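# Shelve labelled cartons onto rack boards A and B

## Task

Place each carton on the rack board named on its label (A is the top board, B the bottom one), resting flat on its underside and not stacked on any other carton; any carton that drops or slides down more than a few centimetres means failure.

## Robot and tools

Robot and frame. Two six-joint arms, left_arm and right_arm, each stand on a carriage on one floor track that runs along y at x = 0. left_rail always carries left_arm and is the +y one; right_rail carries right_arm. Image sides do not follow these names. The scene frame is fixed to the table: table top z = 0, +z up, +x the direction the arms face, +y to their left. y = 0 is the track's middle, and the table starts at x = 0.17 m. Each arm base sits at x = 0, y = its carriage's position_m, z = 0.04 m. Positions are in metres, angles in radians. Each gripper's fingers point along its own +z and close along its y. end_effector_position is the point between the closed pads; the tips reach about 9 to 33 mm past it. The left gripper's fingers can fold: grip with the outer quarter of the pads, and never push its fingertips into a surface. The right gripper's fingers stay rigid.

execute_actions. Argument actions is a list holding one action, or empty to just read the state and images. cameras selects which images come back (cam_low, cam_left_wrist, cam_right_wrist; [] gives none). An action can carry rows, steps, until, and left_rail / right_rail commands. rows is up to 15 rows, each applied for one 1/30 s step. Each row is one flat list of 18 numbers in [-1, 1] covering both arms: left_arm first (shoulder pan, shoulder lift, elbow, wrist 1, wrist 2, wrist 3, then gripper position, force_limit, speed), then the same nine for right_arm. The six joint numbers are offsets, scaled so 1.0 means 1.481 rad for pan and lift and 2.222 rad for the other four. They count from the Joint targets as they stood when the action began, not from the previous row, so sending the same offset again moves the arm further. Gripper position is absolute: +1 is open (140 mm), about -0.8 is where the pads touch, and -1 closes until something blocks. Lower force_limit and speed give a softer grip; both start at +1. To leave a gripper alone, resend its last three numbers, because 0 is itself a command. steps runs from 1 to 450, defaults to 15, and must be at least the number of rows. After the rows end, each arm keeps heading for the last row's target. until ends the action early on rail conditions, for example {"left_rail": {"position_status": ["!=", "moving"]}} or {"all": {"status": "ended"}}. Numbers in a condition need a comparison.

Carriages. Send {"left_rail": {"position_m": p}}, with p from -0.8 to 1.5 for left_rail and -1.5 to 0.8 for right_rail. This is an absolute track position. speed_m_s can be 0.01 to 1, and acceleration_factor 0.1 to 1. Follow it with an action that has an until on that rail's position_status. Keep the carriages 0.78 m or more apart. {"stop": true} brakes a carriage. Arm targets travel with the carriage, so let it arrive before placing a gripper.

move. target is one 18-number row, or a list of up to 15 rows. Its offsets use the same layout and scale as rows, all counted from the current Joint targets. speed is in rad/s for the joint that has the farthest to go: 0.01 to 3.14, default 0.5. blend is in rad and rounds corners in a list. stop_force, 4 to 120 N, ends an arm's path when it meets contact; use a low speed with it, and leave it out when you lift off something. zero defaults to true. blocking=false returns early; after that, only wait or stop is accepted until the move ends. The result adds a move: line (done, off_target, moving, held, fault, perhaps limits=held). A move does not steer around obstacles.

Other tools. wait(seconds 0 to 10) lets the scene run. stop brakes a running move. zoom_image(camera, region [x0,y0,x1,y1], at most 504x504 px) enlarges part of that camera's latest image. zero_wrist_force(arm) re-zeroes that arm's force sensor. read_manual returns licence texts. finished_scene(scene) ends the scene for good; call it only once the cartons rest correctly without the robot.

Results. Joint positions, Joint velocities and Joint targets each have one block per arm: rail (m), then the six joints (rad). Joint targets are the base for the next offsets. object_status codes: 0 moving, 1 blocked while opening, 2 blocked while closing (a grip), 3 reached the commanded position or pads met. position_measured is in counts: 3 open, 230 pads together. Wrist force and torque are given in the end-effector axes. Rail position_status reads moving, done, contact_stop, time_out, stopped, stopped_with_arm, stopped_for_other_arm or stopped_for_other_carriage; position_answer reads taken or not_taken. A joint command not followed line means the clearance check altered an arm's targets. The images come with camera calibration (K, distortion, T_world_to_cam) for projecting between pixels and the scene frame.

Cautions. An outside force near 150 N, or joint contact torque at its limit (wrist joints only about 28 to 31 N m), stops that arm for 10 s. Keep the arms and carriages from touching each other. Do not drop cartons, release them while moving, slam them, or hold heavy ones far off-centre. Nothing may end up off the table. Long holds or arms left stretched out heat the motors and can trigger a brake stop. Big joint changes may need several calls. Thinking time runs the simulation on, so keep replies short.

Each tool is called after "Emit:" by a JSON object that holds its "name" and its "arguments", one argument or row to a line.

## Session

Emit:
{"name": "execute_actions", "arguments": {
  "actions": []
}}

Scene clock: 0.00 s.
left_arm: end_effector_position=(+0.3563, +0.7786, +0.5790) position_measured=3 object_status=3 end_effector_quat_wxyz=(+0.000, +0.000, +1.000, +0.000) | right_arm: end_effector_position=(+0.3563, -0.6214, +0.5790) position_measured=3 object_status=3 end_effector_quat_wxyz=(+0.000, +0.000, +1.000, +0.000)
Joint positions: left_arm=[0.7 -0.281 -2.157 1.821 -1.235 -1.571 -0.28] | right_arm=[-0.7 -0.281 -2.157 1.821 -1.235 -1.571 -0.28]
Joint velocities: within noise
Joint torques (N m): no reading
Wrist force (N): no reading
Wrist torque (N m): no reading
Wrist force, peak (N): no reading
Joint targets: left_arm=[0.700 -0.280 -2.157 1.821 -1.235 -1.571 -0.280] | right_arm=[-0.700 -0.281 -2.157 1.821 -1.235 -1.571 -0.280]
Tool commands: left_gripper/position=+1.0 left_gripper/force_limit=+1.0 left_gripper/speed=+1.0 right_gripper/position=+1.0 right_gripper/force_limit=+1.0 right_gripper/speed=+1.0
left_rail: position_m=0.700 position_status=done
right_rail: position_m=-0.700 position_status=done

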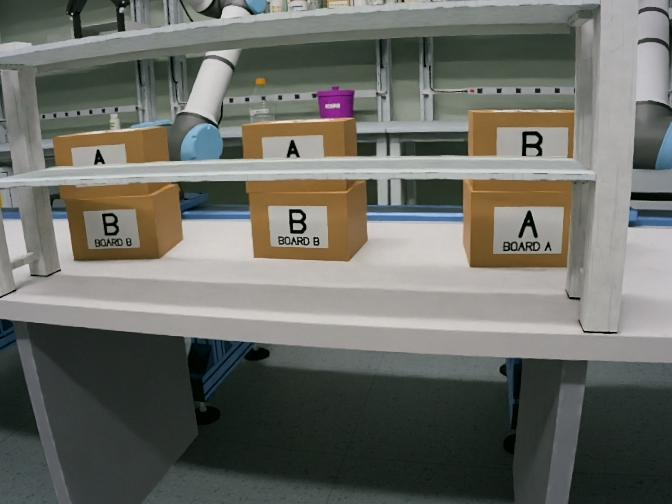

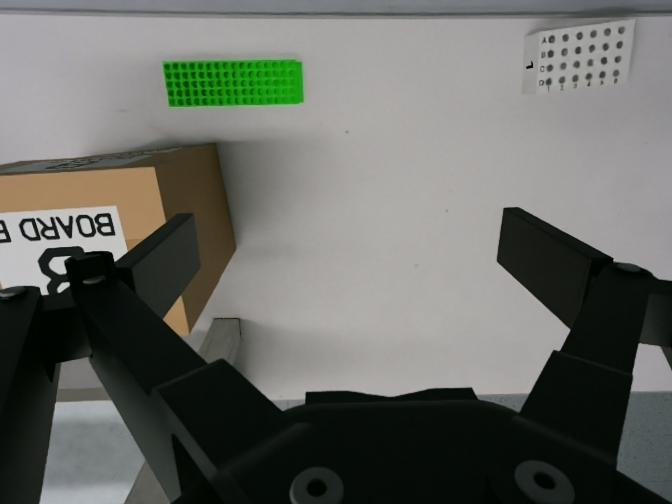

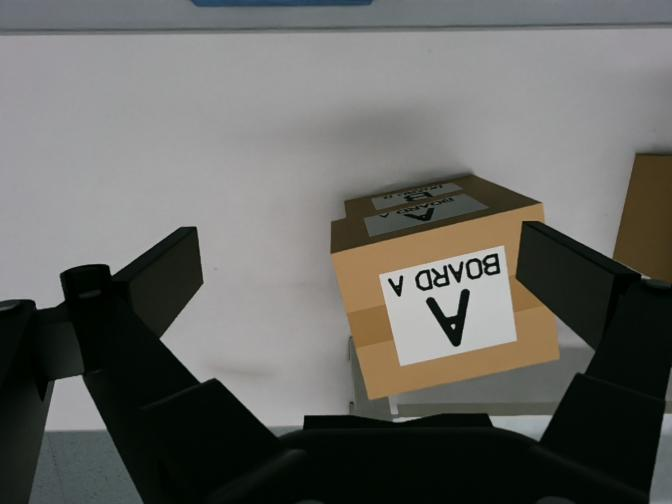

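Emit:
{"name": "move", "arguments": {
  "target": [-0.94247, 0.3638, -0.85857, -0.58171, 0.07853, 0.41652, -1.0, 0.0, -1.0, 0.07124, 0.03202, 0.03904, 0.43059, 0.62849, -0.2905, -1.0, 0.0, -1.0],
  "speed": 1.2,
  "cameras": []
}}

Emit:
{"name": "move", "arguments": {
  "target": [-0.94247, 0.3638, -0.85857, -0.58171, 0.07853, 0.41652, -1.0, 0.0, -1.0, 0.07124, 0.03202, 0.03904, 0.43059, 0.62849, -0.2905, -1.0, 0.0, -1.0],
  "speed": 1.2,
  "cameras": ["cam_low", "cam_left_wrist", "cam_right_wrist"]
}}

Scene clock: 266.53 s.
left_arm: end_effector_position=(+0.2379, +0.7316, +1.7520) position_measured=232 object_status=0 end_effector_quat_wxyz=(+0.852, +0.184, +0.172, -0.459) | right_arm: end_effector_position=(+0.3336, -0.2415, +0.7276) position_measured=232 object_status=0 end_effector_quat_wxyz=(-0.051, +0.070, +0.732, +0.676)
Joint positions: left_arm=[0.7 -1.677 -1.618 -0.087 -2.528 -1.396 0.645] | right_arm=[-0.7 -0.175 -2.109 1.908 -0.278 -0.174 -0.926]
Joint torques (N m): left_arm=[-14.84 34.94 1.09 0.13 1.64 2.5] | right_arm=[10.02 12.39 -38.41 1.16 5.2 -2.22]
Wrist force (N): left_arm=[-0.3 1.1 0.0] | right_arm=[0.4 0.8 0.1]
Wrist torque (N m): left_arm=[0.06 0.34 -0.13] | right_arm=[0.40 -0.33 0.09]
Wrist force, peak (N): left_arm=[-9.1 7.8 -7.3] | right_arm=[0.3 -3.1 -0.7]
Joint targets: left_arm=[0.700 -1.677 -1.618 -0.087 -2.528 -1.396 0.645] | right_arm=[-0.700 -0.175 -2.109 1.908 -0.278 -0.174 -0.926]
left_rail: position_m=0.700 position_status=done
right_rail: position_m=-0.700 position_status=done
move: done
No camera images: "cameras" was empty.

Scene clock: 269.30 s.
left_arm: end_effector_position=(+0.4935, +0.4428, +0.5182) position_measured=232 object_status=3 end_effector_quat_wxyz=(+0.228, -0.584, +0.654, -0.423) | right_arm: end_effector_position=(+0.4937, -0.4431, +0.5178) position_measured=232 object_status=3 end_effector_quat_wxyz=(+0.228, +0.584, +0.655, +0.423)
Joint positions: left_arm=[0.7 -3.073 -1.079 -1.994 -3.82 -1.222 1.57] | right_arm=[-0.7 -0.069 -2.062 1.994 0.678 1.222 -1.571]
Joint torques (N m): left_arm=[-14.51 24.89 38.12 -2.54 2.98 2.41] | right_arm=[11.06 9.64 -33.61 3.6 3.06 -2.18]
Wrist force (N): left_arm=[-0.9 1.2 0.0] | right_arm=[0.5 0.4 -0.2]
Wrist torque (N m): left_arm=[-0.01 0.15 0.35] | right_arm=[0.38 -0.20 0.15]
Wrist force, peak (N): left_arm=[2.5 11.3 -2.9] | right_arm=[-3.0 1.9 0.8]
Joint targets: left_arm=[0.700 -3.073 -1.079 -1.994 -3.820 -1.222 1.570] | right_arm=[-0.700 -0.069 -2.062 1.994 0.678 1.222 -1.571]
left_rail: position_m=0.700 position_status=done
right_rail: position_m=-0.700 position_status=done
move: done
camera_calibration:
cam_left_wrist: T_world_to_cam=[[-0.585535, -0.0326769, -0.809988, 0.732189], [-0.0613113, 0.99811, 0.00405528, -0.417611], [0.808325, 0.052036, -0.586432, 0.0646988], [0, 0, 0, 1]] pos_world=[0.35082, 0.437381, 0.6327]
cam_right_wrist: T_world_to_cam=[[0.566567, -0.064245, 0.821508, -0.726561], [-0.0560239, -0.997652, -0.0393824, -0.392297], [0.822109, -0.0237113, -0.568836, 0.0542506], [0, 0, 0, 1]] pos_world=[0.345067, -0.436768, 0.612286]

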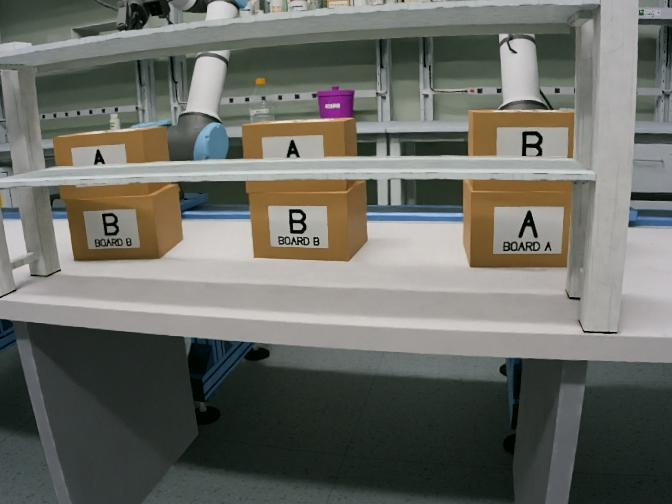

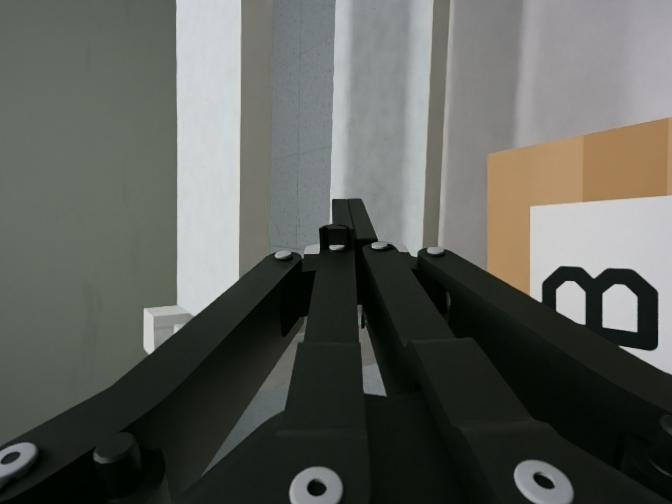

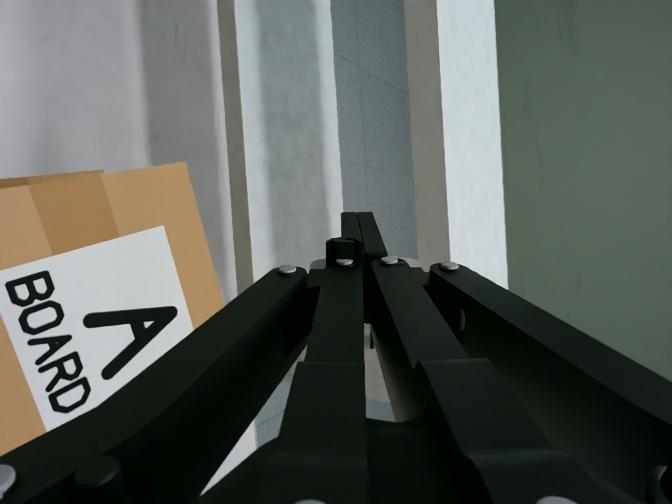

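Emit:
{"name": "execute_actions", "arguments": {
  "actions": [
    {"right_rail": {"position_m": -0.93, "speed_m_s": 0.5, "acceleration_factor": 0.5}, "steps": 150, "until": {"all": {"status": "ended"}}}
  ],
  "cameras": []
}}

Emit:
{"name": "execute_actions", "arguments": {
  "actions": [
    {"left_rail": {"position_m": -0.07, "speed_m_s": 0.5, "acceleration_factor": 0.5}, "steps": 200, "until": {"all": {"status": "ended"}}}
  ],
  "cameras": ["cam_left_wrist", "cam_right_wrist"]
}}

Scene clock: 283.67 s.
left_arm: end_effector_position=(+0.4933, +0.4428, +0.5180) position_measured=232 object_status=3 end_effector_quat_wxyz=(+0.227, -0.584, +0.655, -0.423) | right_arm: end_effector_position=(+0.4937, -0.6731, +0.5178) position_measured=232 object_status=3 end_effector_quat_wxyz=(+0.228, +0.584, +0.655, +0.423) end_effector_velocity=(+0.001, -0.001, -0.001) end_effector_angular_velocity=(-0.001, +0.001, +0.000)
Joint positions: left_arm=[0.7 -3.073 -1.079 -1.994 -3.82 -1.222 1.57] | right_arm=[-0.93 -0.069 -2.062 1.994 0.678 1.222 -1.571]
Joint velocities: left_arm=[within noise] | right_arm=[-0.001 -0.001 0.001 0 0 0 -0.002]
Joint torques (N m): left_arm=[-14.93 25.4 46.79 -0.25 2.66 2.35] | right_arm=[7.39 9.59 -41.91 0.55 2.6 -2.11]
Wrist force (N): left_arm=[-1.0 1.0 0.0] | right_arm=[0.9 0.2 -0.3]
Wrist torque (N m): left_arm=[-0.05 0.18 0.35] | right_arm=[0.34 -0.27 0.15]
Wrist force, peak (N): left_arm=[-1.1 1.4 0.2] | right_arm=[1.9 0.5 0.2]
Joint targets: left_arm=[0.700 -3.073 -1.079 -1.994 -3.820 -1.222 1.570] | right_arm=[-0.930 -0.069 -2.062 1.994 0.678 1.222 -1.571]
Tool commands: left_gripper/position=-1.0 left_gripper/force_limit=+0.0 left_gripper/speed=-1.0 right_gripper/position=-1.0 right_gripper/force_limit=+0.0 right_gripper/speed=-1.0
left_rail: position_m=0.700 position_status=done
right_rail: position_m=-0.930 speed_m_s=0.50 position_status=done
No camera images: "cameras" was empty.

Scene clock: 286.97 s.
left_arm: end_effector_position=(+0.4933, -0.3272, +0.5180) position_measured=232 object_status=3 end_effector_quat_wxyz=(+0.227, -0.584, +0.655, -0.423) end_effector_velocity=(+0.000, -0.001, +0.001) end_effector_angular_velocity=(-0.001, -0.002, +0.000) | right_arm: end_effector_position=(+0.4937, -0.6731, +0.5178) position_measured=232 object_status=3 end_effector_quat_wxyz=(+0.228, +0.584, +0.655, +0.423)
Joint positions: left_arm=[-0.07 -3.073 -1.079 -1.994 -3.82 -1.222 1.57] | right_arm=[-0.93 -0.069 -2.062 1.994 0.678 1.222 -1.571]
Joint velocities: left_arm=[-0.001 0 0.001 0 0.001 0 -0.001] | right_arm=[within noise]
Joint torques (N m): left_arm=[-12.03 22.57 52.72 1.65 2.22 2.31] | right_arm=[6.62 10.87 -47.44 -1 2.72 -1.92]
Wrist force (N): left_arm=[-0.8 1.0 0.4] | right_arm=[0.9 0.5 -0.2]
Wrist torque (N m): left_arm=[-0.04 0.14 0.34] | right_arm=[0.39 -0.29 0.15]
Wrist force, peak (N): left_arm=[-2.3 1.1 -0.3] | right_arm=[1.1 0.6 -0.5]
Joint targets: left_arm=[-0.070 -3.073 -1.079 -1.994 -3.820 -1.222 1.570] | right_arm=[-0.930 -0.069 -2.062 1.994 0.678 1.222 -1.571]
Tool commands: left_gripper/position=-1.0 left_gripper/force_limit=+0.0 left_gripper/speed=-1.0 right_gripper/position=-1.0 right_gripper/force_limit=+0.0 right_gripper/speed=-1.0
left_rail: position_m=-0.070 speed_m_s=0.50 position_status=done
right_rail: position_m=-0.930 speed_m_s=0.50 position_status=done
camera_calibration:
cam_left_wrist: T_world_to_cam=[[-0.585726, -0.0325737, -0.809854, 0.706769], [-0.0610859, 0.998124, 0.00403398, 0.350762], [0.808204, 0.0518335, -0.586617, 0.104898], [0, 0, 0, 1]] pos_world=[0.350621, -0.332519, 0.6325]
cam_right_wrist: T_world_to_cam=[[0.566567, -0.064245, 0.821508, -0.741338], [-0.0560239, -0.997652, -0.0393824, -0.621757], [0.822109, -0.0237113, -0.568836, 0.048797], [0, 0, 0, 1]] pos_world=[0.345067, -0.666768, 0.612286]
Images, in order (width x height): cam_left_wrist 672x504, cam_right_wrist 672x504.

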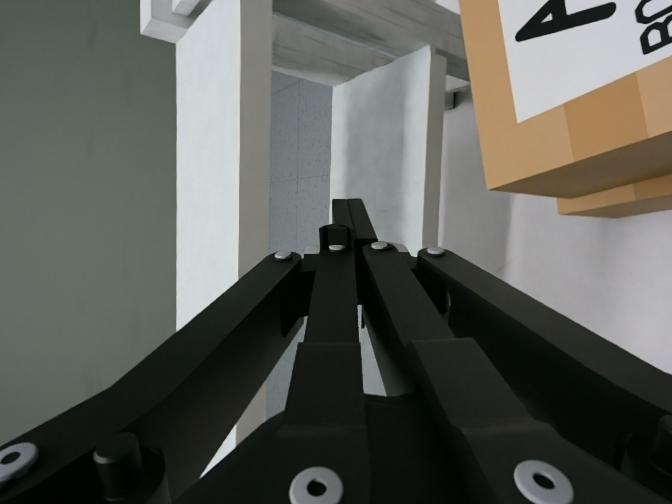

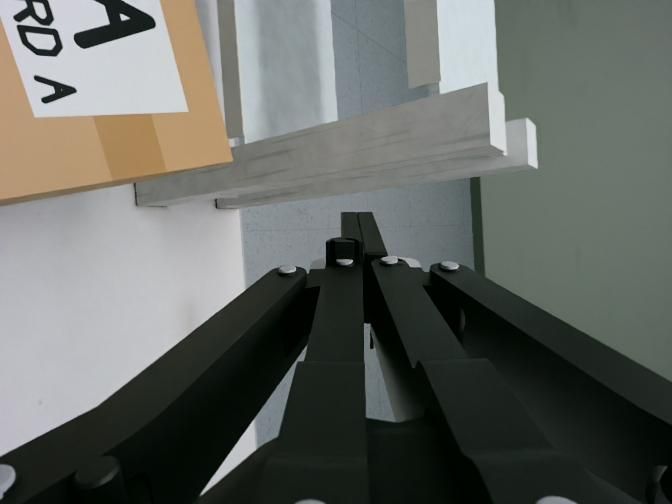

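Emit:
{"name": "zoom_image", "arguments": {
  "camera": "cam_left_wrist",
  "region": [440, 0, 672, 232]
}}

Emit:
{"name": "zoom_image", "arguments": {
  "camera": "cam_right_wrist",
  "region": [0, 0, 250, 230]
}}

Emit:
{"name": "zoom_image", "arguments": {
  "camera": "cam_low",
  "region": [30, 100, 390, 280]
}}

Scaled by 2.172.

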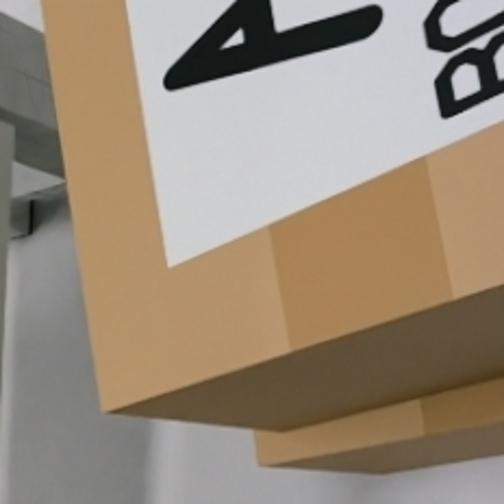

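Scaled by 2.016.

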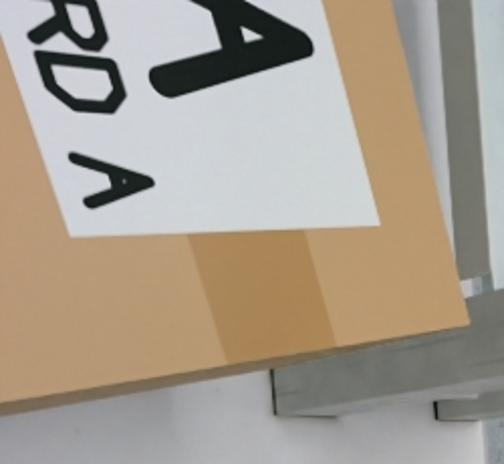

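This scene's latest camera images include none from cam_low. They are from: cam_left_wrist, cam_right_wrist. cam_low's image comes with the result of a call that names it in "cameras".

Emit:
{"name": "move", "arguments": {
  "target": [0, -0.06325, -0.17418, 0.21586, 0, 0, -1.0, 0.0, -1.0, 0, 0.06285, 0.17418, -0.21568, 0, 0, -1.0, 0.0, -1.0],
  "speed": 0.4,
  "cameras": []
}}

Emit:
{"name": "move", "arguments": {
  "target": [-0.06117, 0, 0, 0, 0, 0, -1.0, 0.0, -1.0, 0.05672, 0, 0, 0, 0, 0, -1.0, 0.0, -1.0],
  "speed": 0.04,
  "stop_force": 20,
  "cameras": ["cam_low", "cam_left_wrist", "cam_right_wrist"]
}}

Scene clock: 367.00 s.
left_arm: end_effector_position=(+0.4982, -0.3269, +0.2745) position_measured=232 object_status=3 end_effector_quat_wxyz=(+0.227, -0.584, +0.655, -0.423) | right_arm: end_effector_position=(+0.4983, -0.6735, +0.2745) position_measured=232 object_status=3 end_effector_quat_wxyz=(+0.227, +0.584, +0.655, +0.422)
Joint positions: left_arm=[-0.07 -3.073 -1.173 -2.381 -3.341 -1.222 1.57] | right_arm=[-0.93 -0.069 -1.969 2.381 0.199 1.222 -1.571]
Joint torques (N m): left_arm=[-11.84 -11.02 34.79 2.54 1.68 2.15] | right_arm=[4.93 7.83 -29.46 -2.9 2.26 -1.58]
Wrist force (N): left_arm=[-0.7 1.0 0.2] | right_arm=[0.3 0.6 0.2]
Wrist torque (N m): left_arm=[-0.06 0.12 0.35] | right_arm=[0.38 -0.16 0.13]
Wrist force, peak (N): left_arm=[0.0 2.5 -3.0] | right_arm=[1.5 -1.5 -3.1]
Joint targets: left_arm=[-0.070 -3.073 -1.173 -2.382 -3.340 -1.222 1.570] | right_arm=[-0.930 -0.069 -1.969 2.381 0.199 1.222 -1.571]
left_rail: position_m=-0.070 speed_m_s=0.50 position_status=done
right_rail: position_m=-0.930 speed_m_s=0.50 position_status=done
move: done
No camera images: "cameras" was empty.

Scene clock: 370.07 s.
left_arm: end_effector_position=(+0.4765, -0.3652, +0.2744) position_measured=232 object_status=3 end_effector_quat_wxyz=(+0.210, -0.558, +0.677, -0.431) | right_arm: end_effector_position=(+0.4781, -0.6377, +0.2743) position_measured=232 object_status=3 end_effector_quat_wxyz=(+0.212, +0.560, +0.676, +0.430)
Joint positions: left_arm=[-0.07 -3.151 -1.173 -2.382 -3.34 -1.222 1.57] | right_arm=[-0.93 0.004 -1.969 2.381 0.199 1.222 -1.571]
Joint torques (N m): left_arm=[1.61 -9.44 39.19 1.63 12.68 1.63] | right_arm=[-5.91 2.7 -33.36 -1.46 -12.31 -1.66]
Wrist force (N): left_arm=[-19.8 2.7 -5.2] | right_arm=[-17.6 0.4 -3.1]
Wrist torque (N m): left_arm=[-0.01 -0.53 0.27] | right_arm=[0.38 -0.62 0.01]
Wrist force, peak (N): left_arm=[-28.6 0.1 -8.5] | right_arm=[-27.9 1.6 -8.2]
Joint targets: left_arm=[-0.070 -3.151 -1.173 -2.382 -3.340 -1.222 1.570] | right_arm=[-0.930 0.004 -1.969 2.381 0.199 1.222 -1.571]
left_rail: position_m=-0.070 speed_m_s=0.50 position_status=done
right_rail: position_m=-0.930 speed_m_s=0.50 position_status=done
move: contact (left_arm, right_arm); left_arm: the shoulder pan is farthest, 0.012 rad from its target; right_arm: the shoulder pan is farthest, 0.011 rad from its target
camera_calibration:
cam_left_wrist: T_world_to_cam=[[-0.587392, 0.0134931, -0.80919, 0.51588], [0.0173497, 0.999841, 0.00407798, 0.351883], [0.809116, -0.0116438, -0.587533, -0.0458048], [0, 0, 0, 1]] pos_world=[0.33398, -0.359322, 0.389098]
cam_right_wrist: T_world_to_cam=[[0.570471, -0.0225399, 0.821008, -0.505383], [0.0171424, -0.999079, -0.0393399, -0.632751], [0.821139, 0.0365163, -0.569559, -0.0369586], [0, 0, 0, 1]] pos_world=[0.329502, -0.64221, 0.368981]

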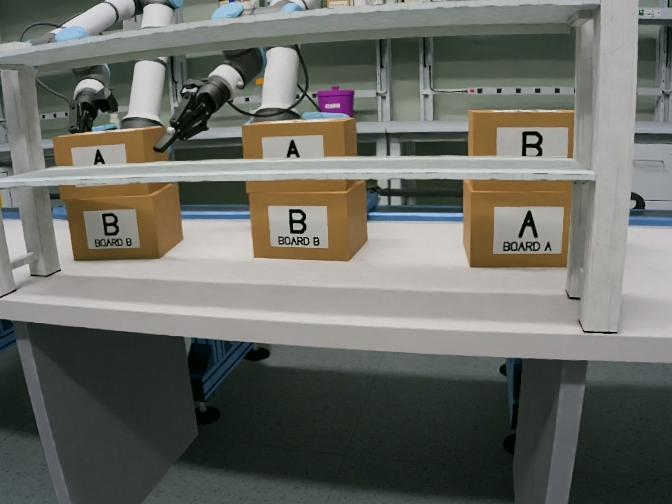

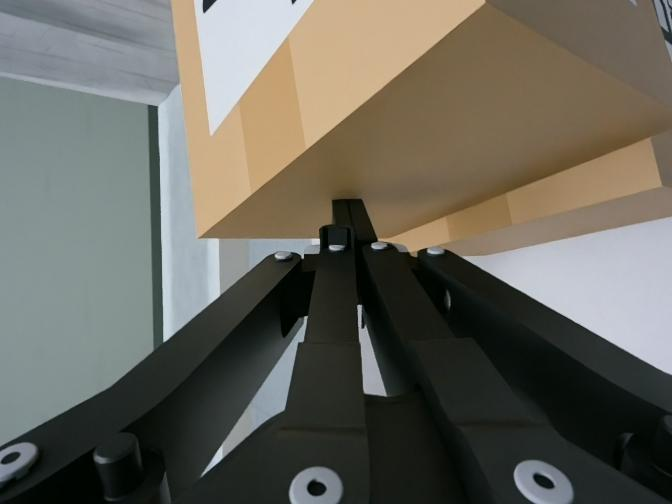

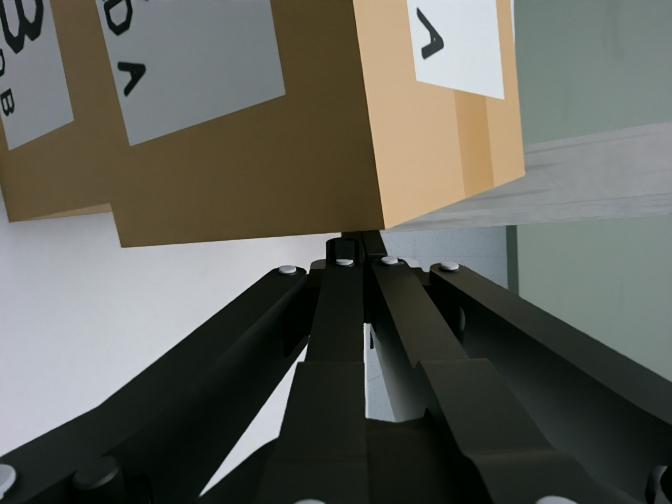

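Emit:
{"name": "move", "arguments": {
  "target": [-0.003, 0, 0, 0, 0, 0, -1.0, 0.0, -1.0, 0.003, 0, 0, 0, 0, 0, -1.0, 0.0, -1.0],
  "speed": 0.01,
  "cameras": []
}}

Emit:
{"name": "move", "arguments": {
  "target": [0, 0.01601, 0.01565, -0.02632, 0, 0, -1.0, 0.0, -1.0, 0, -0.01601, -0.01565, 0.02632, 0, 0, -1.0, 0.0, -1.0],
  "speed": 0.05,
  "cameras": ["cam_low"]
}}

Scene clock: 405.00 s.
left_arm: end_effector_position=(+0.4752, -0.3672, +0.2744) position_measured=232 object_status=3 end_effector_quat_wxyz=(+0.209, -0.557, +0.678, -0.432) | right_arm: end_effector_position=(+0.4769, -0.6356, +0.2743) position_measured=232 object_status=3 end_effector_quat_wxyz=(+0.211, +0.558, +0.677, +0.431)
Joint positions: left_arm=[-0.07 -3.155 -1.173 -2.382 -3.34 -1.222 1.57] | right_arm=[-0.93 0.008 -1.969 2.381 0.199 1.222 -1.571]
Joint torques (N m): left_arm=[-39.59 1.77 39.1 1.49 12.02 2.33] | right_arm=[34.62 -4.66 -33.79 -1.77 -12.85 -1.51]
Wrist force (N): left_arm=[-49.4 -0.7 -14.2] | right_arm=[-48.7 2.0 -14.7]
Wrist torque (N m): left_arm=[0.07 -1.57 0.14] | right_arm=[0.35 -1.29 -0.10]
Wrist force, peak (N): left_arm=[-49.4 -0.7 -14.2] | right_arm=[-48.7 2.0 -14.7]
Joint targets: left_arm=[-0.070 -3.156 -1.173 -2.382 -3.340 -1.222 1.570] | right_arm=[-0.930 0.008 -1.969 2.381 0.199 1.222 -1.571]
left_rail: position_m=-0.070 speed_m_s=0.50 position_status=done
right_rail: position_m=-0.930 speed_m_s=0.50 position_status=done
move: done
No camera images: "cameras" was empty.

Scene clock: 406.53 s.
left_arm: end_effector_position=(+0.4744, -0.3673, +0.2995) position_measured=232 object_status=3 end_effector_quat_wxyz=(+0.209, -0.557, +0.678, -0.432) | right_arm: end_effector_position=(+0.4760, -0.6355, +0.2995) position_measured=232 object_status=3 end_effector_quat_wxyz=(+0.211, +0.558, +0.677, +0.431)
Joint positions: left_arm=[-0.07 -3.156 -1.149 -2.347 -3.399 -1.222 1.57] | right_arm=[-0.93 0.008 -1.992 2.347 0.258 1.222 -1.571]
Joint torques (N m): left_arm=[-39.69 33.65 62.17 -1.09 11.81 1.82] | right_arm=[32.11 -22.1 -53.6 0.6 -12.27 -1.41]
Wrist force (N): left_arm=[-49.0 5.9 -11.9] | right_arm=[-49.4 -8.5 -11.5]
Wrist torque (N m): left_arm=[-0.18 -1.61 0.22] | right_arm=[0.74 -1.28 -0.19]
Wrist force, peak (N): left_arm=[-50.4 5.6 -13.4] | right_arm=[-49.9 -8.3 -13.1]
Joint targets: left_arm=[-0.070 -3.156 -1.149 -2.347 -3.399 -1.222 1.570] | right_arm=[-0.930 0.008 -1.993 2.347 0.258 1.222 -1.571]
left_rail: position_m=-0.070 speed_m_s=0.50 position_status=done
right_rail: position_m=-0.930 speed_m_s=0.50 position_status=done
move: done
Images, in order (width x height): cam_low 672x504.

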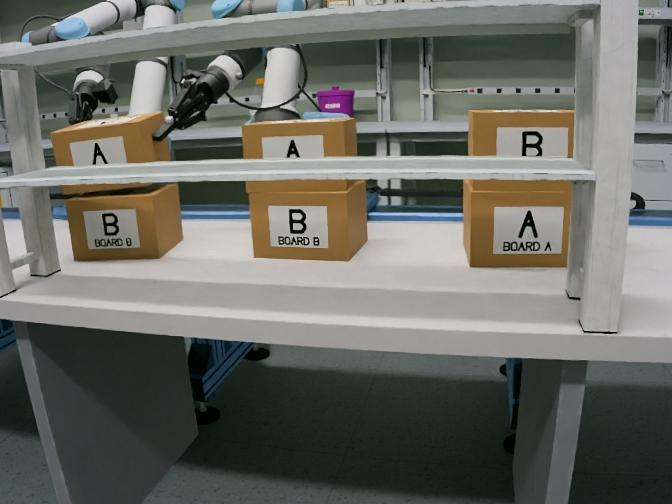

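Emit:
{"name": "zoom_image", "arguments": {
  "camera": "cam_low",
  "region": [20, 90, 220, 270]
}}

Scaled by 2.520.

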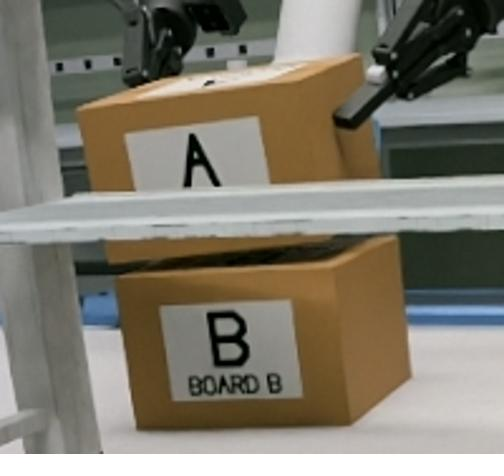

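Emit:
{"name": "execute_actions", "arguments": {
  "actions": [],
  "cameras": ["cam_left_wrist", "cam_right_wrist", "cam_low"]
}}

Scene clock: 432.07 s.
left_arm: end_effector_position=(+0.4744, -0.3673, +0.2996) position_measured=232 object_status=3 end_effector_quat_wxyz=(+0.209, -0.556, +0.678, -0.432) | right_arm: end_effector_position=(+0.4760, -0.6355, +0.2996) position_measured=232 object_status=3 end_effector_quat_wxyz=(+0.211, +0.558, +0.677, +0.431)
Joint positions: left_arm=[-0.07 -3.156 -1.149 -2.347 -3.399 -1.222 1.57] | right_arm=[-0.93 0.008 -1.993 2.347 0.258 1.222 -1.571]
Joint velocities: within noise
Joint torques (N m): left_arm=[-35.32 30.15 56.87 -0.98 12.14 2.49] | right_arm=[29.27 -22.24 -49.24 0.16 -12.37 -1.64]
Wrist force (N): left_arm=[-49.5 5.6 -12.1] | right_arm=[-49.5 -8.7 -11.5]
Wrist torque (N m): left_arm=[-0.25 -1.56 0.21] | right_arm=[0.72 -1.31 -0.20]
Wrist force, peak (N): left_arm=[-49.6 5.2 -12.4] | right_arm=[-49.5 -8.6 -11.9]
Joint targets: left_arm=[-0.070 -3.156 -1.149 -2.347 -3.399 -1.222 1.570] | right_arm=[-0.930 0.008 -1.993 2.347 0.258 1.222 -1.571]
Tool commands: left_gripper/position=-1.0 left_gripper/force_limit=+0.0 left_gripper/speed=-1.0 right_gripper/position=-1.0 right_gripper/force_limit=+0.0 right_gripper/speed=-1.0
left_rail: position_m=-0.070 speed_m_s=0.50 position_status=done
right_rail: position_m=-0.930 speed_m_s=0.50 position_status=done
camera_calibration:
cam_left_wrist: T_world_to_cam=[[-0.58725, 0.0160775, -0.809246, 0.535972], [0.0217971, 0.999754, 0.00404476, 0.351829], [0.809112, -0.0152639, -0.587456, -0.0306612], [0, 0, 0, 1]] pos_world=[0.331889, -0.360828, 0.414298]
cam_right_wrist: T_world_to_cam=[[0.570568, -0.0199688, 0.821008, -0.523225], [0.0215849, -0.998994, -0.0392985, -0.63162], [0.820967, 0.0401439, -0.569563, -0.0185562], [0, 0, 0, 1]] pos_world=[0.327403, -0.640688, 0.394181]

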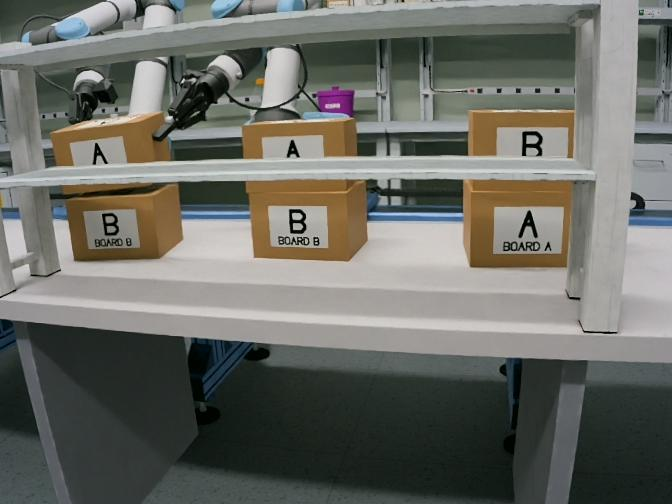

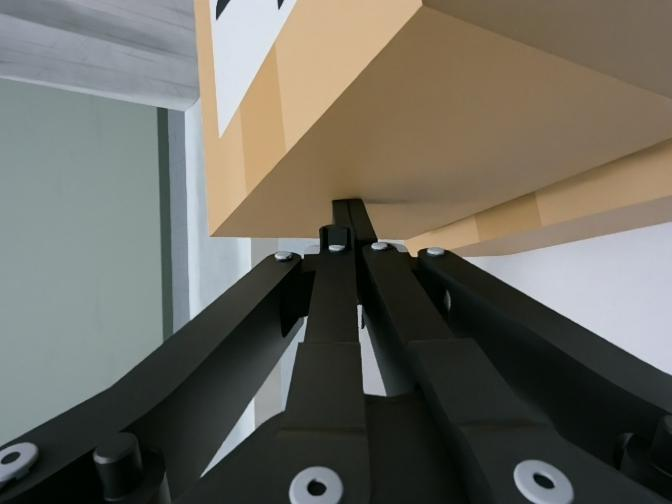

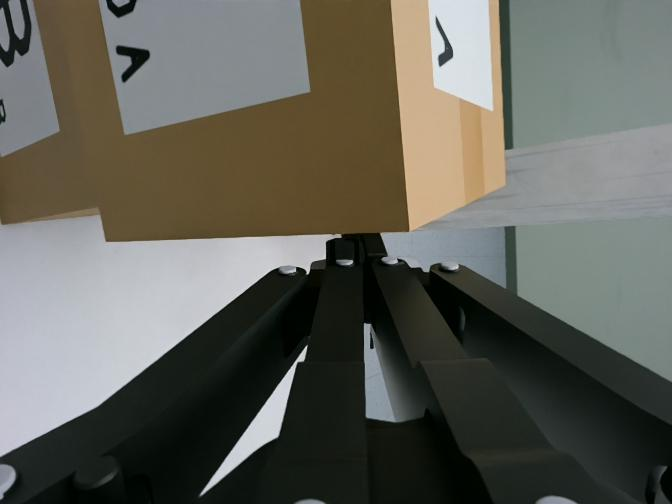

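Emit:
{"name": "move", "arguments": {
  "target": [
    [0, -0.01665, -0.01628, 0.02737, 0, 0, -1.0, 0.0, -1.0, 0, 0.01665, 0.01628, -0.02737, 0, 0, -1.0, 0.0, -1.0],
    [0.014, -0.01665, -0.01628, 0.02737, 0, 0, -1.0, 0.0, -1.0, -0.014, 0.01665, 0.01628, -0.02737, 0, 0, -1.0, 0.0, -1.0],
    [0.014, -0.03218, -0.01062, 0.03206, 0, 0, -1.0, 0.0, -1.0, -0.014, 0.03218, 0.01062, -0.03206, 0, 0, -1.0, 0.0, -1.0]
  ],
  "speed": [0.05, 0.03, 0.05],
  "cameras": []
}}

Emit:
{"name": "move", "arguments": {
  "target": [-0.022, 0, 0, 0, 0, 0, -1.0, 0.0, -1.0, 0.024, 0, 0, 0, 0, 0, -1.0, 0.0, -1.0],
  "speed": 0.03,
  "stop_force": 20,
  "cameras": ["cam_low", "cam_right_wrist"]
}}

Scene clock: 515.23 s.
left_arm: end_effector_position=(+0.4918, -0.3573, +0.2733) position_measured=232 object_status=3 end_effector_quat_wxyz=(+0.214, -0.564, +0.672, -0.430) | right_arm: end_effector_position=(+0.4934, -0.6456, +0.2732) position_measured=232 object_status=3 end_effector_quat_wxyz=(+0.215, +0.565, +0.671, +0.429)
Joint positions: left_arm=[-0.07 -3.135 -1.196 -2.37 -3.328 -1.222 1.57] | right_arm=[-0.93 -0.012 -1.945 2.37 0.187 1.222 -1.571]
Joint torques (N m): left_arm=[14.13 -11.06 56.33 2.59 -1.42 1.94] | right_arm=[-13.38 6.43 -45.13 -2.97 2.82 -1.33]
Wrist force (N): left_arm=[-1.0 1.3 -0.1] | right_arm=[1.4 -1.6 1.3]
Wrist torque (N m): left_arm=[0.03 0.17 0.34] | right_arm=[-0.13 -0.45 0.13]
Wrist force, peak (N): left_arm=[-50.8 2.0 -21.3] | right_arm=[-41.6 10.1 -35.6]
Joint targets: left_arm=[-0.070 -3.135 -1.197 -2.370 -3.328 -1.222 1.570] | right_arm=[-0.930 -0.012 -1.945 2.370 0.186 1.222 -1.571]
left_rail: position_m=-0.070 speed_m_s=0.50 position_status=done
right_rail: position_m=-0.930 speed_m_s=0.50 position_status=done
move: done
No camera images: "cameras" was empty.

Scene clock: 516.93 s.
left_arm: end_effector_position=(+0.4875, -0.3646, +0.2733) position_measured=232 object_status=3 end_effector_quat_wxyz=(+0.211, -0.558, +0.677, -0.431) | right_arm: end_effector_position=(+0.4886, -0.6374, +0.2732) position_measured=232 object_status=3 end_effector_quat_wxyz=(+0.212, +0.560, +0.676, +0.430)
Joint positions: left_arm=[-0.07 -3.15 -1.197 -2.37 -3.328 -1.222 1.57] | right_arm=[-0.93 0.005 -1.945 2.37 0.186 1.223 -1.571]
Joint torques (N m): left_arm=[0.95 -6.64 52.83 0.45 13.18 1.68] | right_arm=[-4.8 2.42 -43.84 -1.63 -11.03 -1.41]
Wrist force (N): left_arm=[-21.0 1.6 -5.8] | right_arm=[-16.9 -1.9 -2.8]
Wrist torque (N m): left_arm=[-0.02 -0.57 0.25] | right_arm=[-0.05 -0.95 0.01]
Wrist force, peak (N): left_arm=[-28.2 0.0 -7.6] | right_arm=[-25.6 -0.8 -5.8]
Joint targets: left_arm=[-0.070 -3.150 -1.197 -2.370 -3.328 -1.222 1.570] | right_arm=[-0.930 0.005 -1.945 2.370 0.186 1.223 -1.571]
left_rail: position_m=-0.070 speed_m_s=0.50 position_status=done
right_rail: position_m=-0.930 speed_m_s=0.50 position_status=done
move: contact (left_arm, right_arm); left_arm: the shoulder pan is farthest, 0.018 rad from its target; right_arm: the shoulder pan is farthest, 0.019 rad from its target
camera_calibration:
cam_right_wrist: T_world_to_cam=[[0.570469, -0.0221723, 0.82102, -0.510149], [0.0176014, -0.999076, -0.0392108, -0.632878], [0.821131, 0.0368196, -0.569551, -0.0460807], [0, 0, 0, 1]] pos_world=[0.340002, -0.641908, 0.367782]
Images, in order (width x height): cam_low 672x504, cam_right_wrist 672x504.

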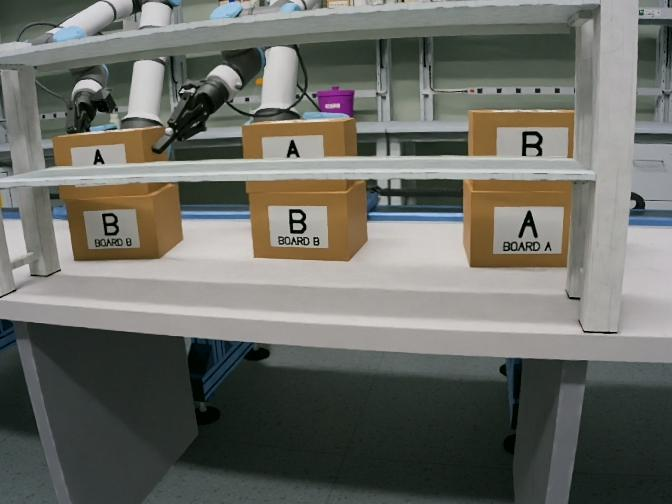

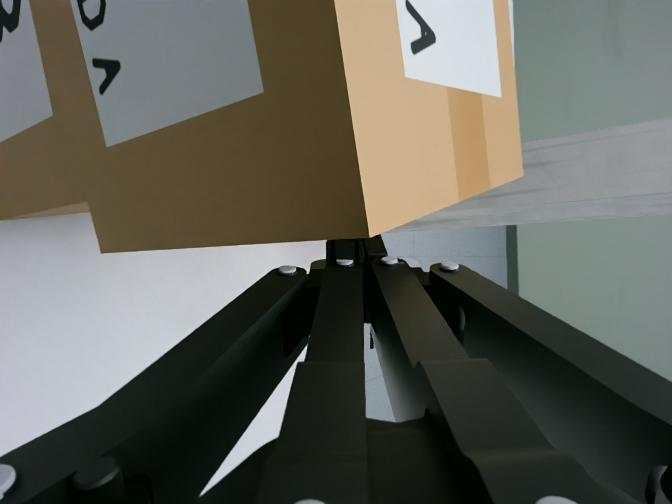

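Emit:
{"name": "move", "arguments": {
  "target": [-0.003, 0, 0, 0, 0, 0, -1.0, 0.0, -1.0, 0.003, 0, 0, 0, 0, 0, -1.0, 0.0, -1.0],
  "speed": 0.01,
  "cameras": []
}}

Emit:
{"name": "move", "arguments": {
  "target": [0, 0.01628, 0.01542, -0.02627, 0, 0, -1.0, 0.0, -1.0, 0, -0.01628, -0.01542, 0.02627, 0, 0, -1.0, 0.0, -1.0],
  "speed": 0.05,
  "cameras": ["cam_low", "cam_right_wrist"]
}}

Emit:
{"name": "zoom_image", "arguments": {
  "camera": "cam_low",
  "region": [20, 90, 220, 270]
}}

Scene clock: 529.60 s.
left_arm: end_effector_position=(+0.4863, -0.3667, +0.2733) position_measured=232 object_status=3 end_effector_quat_wxyz=(+0.210, -0.557, +0.678, -0.432) | right_arm: end_effector_position=(+0.4873, -0.6353, +0.2732) position_measured=232 object_status=3 end_effector_quat_wxyz=(+0.211, +0.558, +0.677, +0.431)
Joint positions: left_arm=[-0.07 -3.154 -1.197 -2.37 -3.328 -1.222 1.57] | right_arm=[-0.93 0.009 -1.945 2.37 0.186 1.223 -1.571]
Joint torques (N m): left_arm=[-42.4 2.35 52.05 0.82 13 2.26] | right_arm=[36.21 -8.16 -43.72 -1.86 -12.49 -1.41]
Wrist force (N): left_arm=[-51.2 -0.5 -14.9] | right_arm=[-48.8 -0.3 -14.7]
Wrist torque (N m): left_arm=[0.08 -1.70 0.13] | right_arm=[-0.18 -1.52 -0.08]
Wrist force, peak (N): left_arm=[-51.2 -0.5 -14.9] | right_arm=[-48.8 -0.3 -14.7]
Joint targets: left_arm=[-0.070 -3.154 -1.197 -2.370 -3.328 -1.222 1.570] | right_arm=[-0.930 0.009 -1.945 2.370 0.186 1.223 -1.571]
left_rail: position_m=-0.070 speed_m_s=0.50 position_status=done
right_rail: position_m=-0.930 speed_m_s=0.50 position_status=done
move: done
No camera images: "cameras" was empty.

Scene clock: 531.13 s.
left_arm: end_effector_position=(+0.4854, -0.3668, +0.2984) position_measured=232 object_status=3 end_effector_quat_wxyz=(+0.210, -0.557, +0.678, -0.432) | right_arm: end_effector_position=(+0.4865, -0.6352, +0.2983) position_measured=232 object_status=3 end_effector_quat_wxyz=(+0.211, +0.558, +0.677, +0.431)
Joint positions: left_arm=[-0.07 -3.154 -1.173 -2.336 -3.386 -1.222 1.57] | right_arm=[-0.93 0.009 -1.969 2.336 0.245 1.223 -1.571]
Joint torques (N m): left_arm=[-40.43 33.18 61.23 -2.08 13.16 2.08] | right_arm=[34.1 -24.16 -53.28 1.23 -12.7 -1.35]
Wrist force (N): left_arm=[-50.5 5.3 -12.4] | right_arm=[-49.1 -10.8 -10.5]
Wrist torque (N m): left_arm=[-0.13 -1.61 0.22] | right_arm=[0.24 -1.66 -0.23]
Wrist force, peak (N): left_arm=[-52.5 -0.7 -15.4] | right_arm=[-50.2 -11.0 -10.3]
Joint targets: left_arm=[-0.070 -3.154 -1.173 -2.336 -3.386 -1.222 1.570] | right_arm=[-0.930 0.009 -1.969 2.336 0.245 1.223 -1.571]
left_rail: position_m=-0.070 speed_m_s=0.50 position_status=done
right_rail: position_m=-0.930 speed_m_s=0.50 position_status=done
move: done
camera_calibration:
cam_right_wrist: T_world_to_cam=[[0.570564, -0.0196021, 0.821019, -0.527994], [0.0221253, -0.998985, -0.0392271, -0.631796], [0.820955, 0.0405469, -0.569552, -0.0276142], [0, 0, 0, 1]] pos_world=[0.337903, -0.640386, 0.392982]
Images, in order (width x height): cam_low 672x504, cam_right_wrist 672x504.

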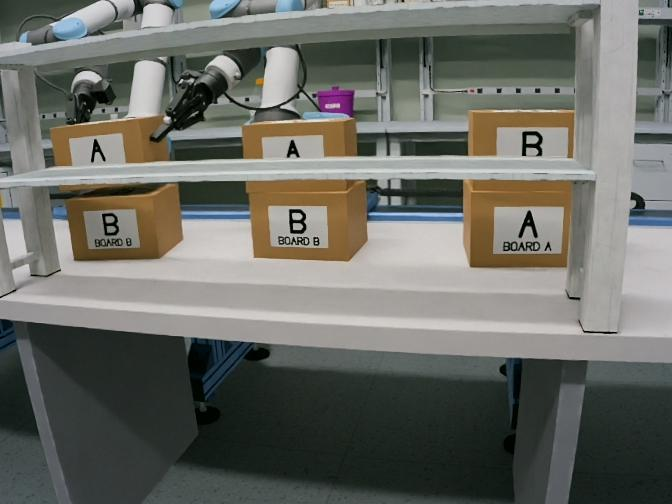

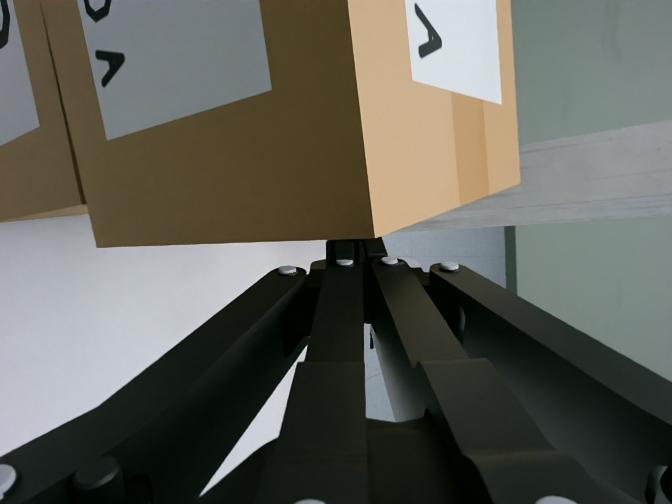

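Scaled by 2.520.

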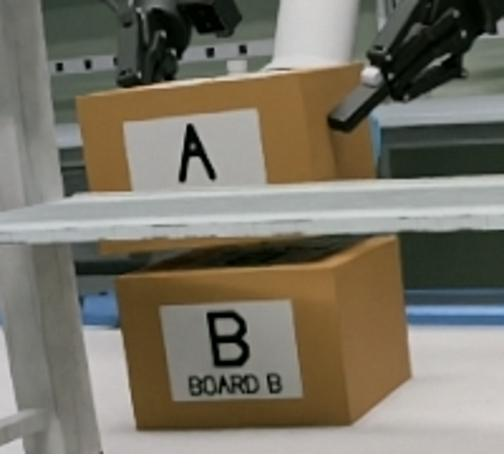

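Emit:
{"name": "move", "arguments": {
  "target": [
    [0, 0.03397, 0.0847, -0.10683, 0, 0, -1.0, 0.0, -1.0, 0, -0.03397, -0.0847, 0.10683, 0, 0, -1.0, 0.0, -1.0],
    [0, 0.03885, 0.16187, -0.18725, 0, 0, -1.0, 0.0, -1.0, 0, -0.03885, -0.16187, 0.18725, 0, 0, -1.0, 0.0, -1.0],
    [0, 0.0169, 0.26951, -0.28026, 0, 0, -1.0, 0.0, -1.0, 0, -0.0169, -0.26951, 0.28026, 0, 0, -1.0, 0.0, -1.0]
  ],
  "speed": 0.2,
  "blend": [0.04, 0.04, 0],
  "cameras": []
}}

Emit:
{"name": "execute_actions", "arguments": {
  "actions": [
    {"left_rail": {"position_m": 0.066, "speed_m_s": 0.1, "acceleration_factor": 0.1}, "right_rail": {"position_m": -0.794, "speed_m_s": 0.1, "acceleration_factor": 0.1}, "steps": 240, "until": {"all": {"status": "ended"}}}
  ],
  "cameras": ["cam_right_wrist"]
}}

Scene clock: 565.80 s.
left_arm: end_effector_position=(+0.4910, -0.3669, +0.6428) position_measured=232 object_status=3 end_effector_quat_wxyz=(+0.210, -0.557, +0.678, -0.432) | right_arm: end_effector_position=(+0.4920, -0.6351, +0.6427) position_measured=232 object_status=3 end_effector_quat_wxyz=(+0.211, +0.558, +0.677, +0.431)
Joint positions: left_arm=[-0.07 -3.154 -1.147 -1.737 -4.009 -1.222 1.57] | right_arm=[-0.93 0.009 -1.994 1.737 0.867 1.223 -1.571]
Joint torques (N m): left_arm=[-36.48 -7.38 63.18 -1.18 12.68 1.94] | right_arm=[24.87 1.27 -55.73 1.21 -12.72 -1.44]
Wrist force (N): left_arm=[-52.7 5.2 -13.2] | right_arm=[-51.1 -10.7 -11.9]
Wrist torque (N m): left_arm=[-0.07 -1.72 0.21] | right_arm=[0.27 -1.74 -0.24]
Wrist force, peak (N): left_arm=[-53.7 4.5 -14.2] | right_arm=[-52.6 -11.0 -12.3]
Joint targets: left_arm=[-0.070 -3.154 -1.147 -1.737 -4.009 -1.222 1.570] | right_arm=[-0.930 0.009 -1.994 1.737 0.868 1.223 -1.571]
left_rail: position_m=-0.070 speed_m_s=0.50 position_status=done
right_rail: position_m=-0.930 speed_m_s=0.50 position_status=done
move: done
No camera images: "cameras" was empty.

Scene clock: 568.87 s.
left_arm: end_effector_position=(+0.4909, -0.2309, +0.6429) position_measured=232 object_status=3 end_effector_quat_wxyz=(+0.210, -0.557, +0.678, -0.432) | right_arm: end_effector_position=(+0.4920, -0.4991, +0.6428) position_measured=232 object_status=3 end_effector_quat_wxyz=(+0.211, +0.558, +0.677, +0.431)
Joint positions: left_arm=[0.066 -3.154 -1.147 -1.737 -4.009 -1.222 1.57] | right_arm=[-0.794 0.009 -1.994 1.737 0.868 1.223 -1.571]
Joint torques (N m): left_arm=[-29.33 -6.31 58.18 -0.42 12.4 2.23] | right_arm=[20.58 1.75 -50.62 0.24 -12.5 -1.61]
Wrist force (N): left_arm=[-53.3 4.9 -13.2] | right_arm=[-52.2 -11.0 -12.0]
Wrist torque (N m): left_arm=[-0.16 -1.74 0.22] | right_arm=[0.26 -1.67 -0.25]
Wrist force, peak (N): left_arm=[-53.6 5.5 -13.5] | right_arm=[-52.8 -11.0 -11.9]
Joint targets: left_arm=[0.066 -3.154 -1.147 -1.737 -4.009 -1.222 1.570] | right_arm=[-0.794 0.009 -1.994 1.737 0.868 1.223 -1.571]
Tool commands: left_gripper/position=-1.0 left_gripper/force_limit=+0.0 left_gripper/speed=-1.0 right_gripper/position=-1.0 right_gripper/force_limit=+0.0 right_gripper/speed=-1.0
left_rail: position_m=0.066 speed_m_s=0.10 position_status=done
right_rail: position_m=-0.794 speed_m_s=0.10 position_status=done
camera_calibration:
cam_right_wrist: T_world_to_cam=[[0.569628, -0.0195964, 0.821669, -0.811246], [0.0221714, -0.998986, -0.0391958, -0.482587], [0.821604, 0.0405446, -0.568615, 0.157622], [0, 0, 0, 1]] pos_world=[0.343305, -0.504386, 0.737287]
Images, in order (width x height): cam_right_wrist 672x504.

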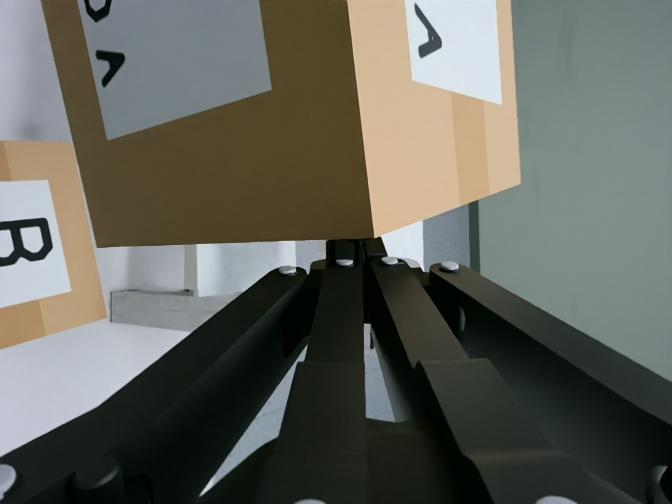

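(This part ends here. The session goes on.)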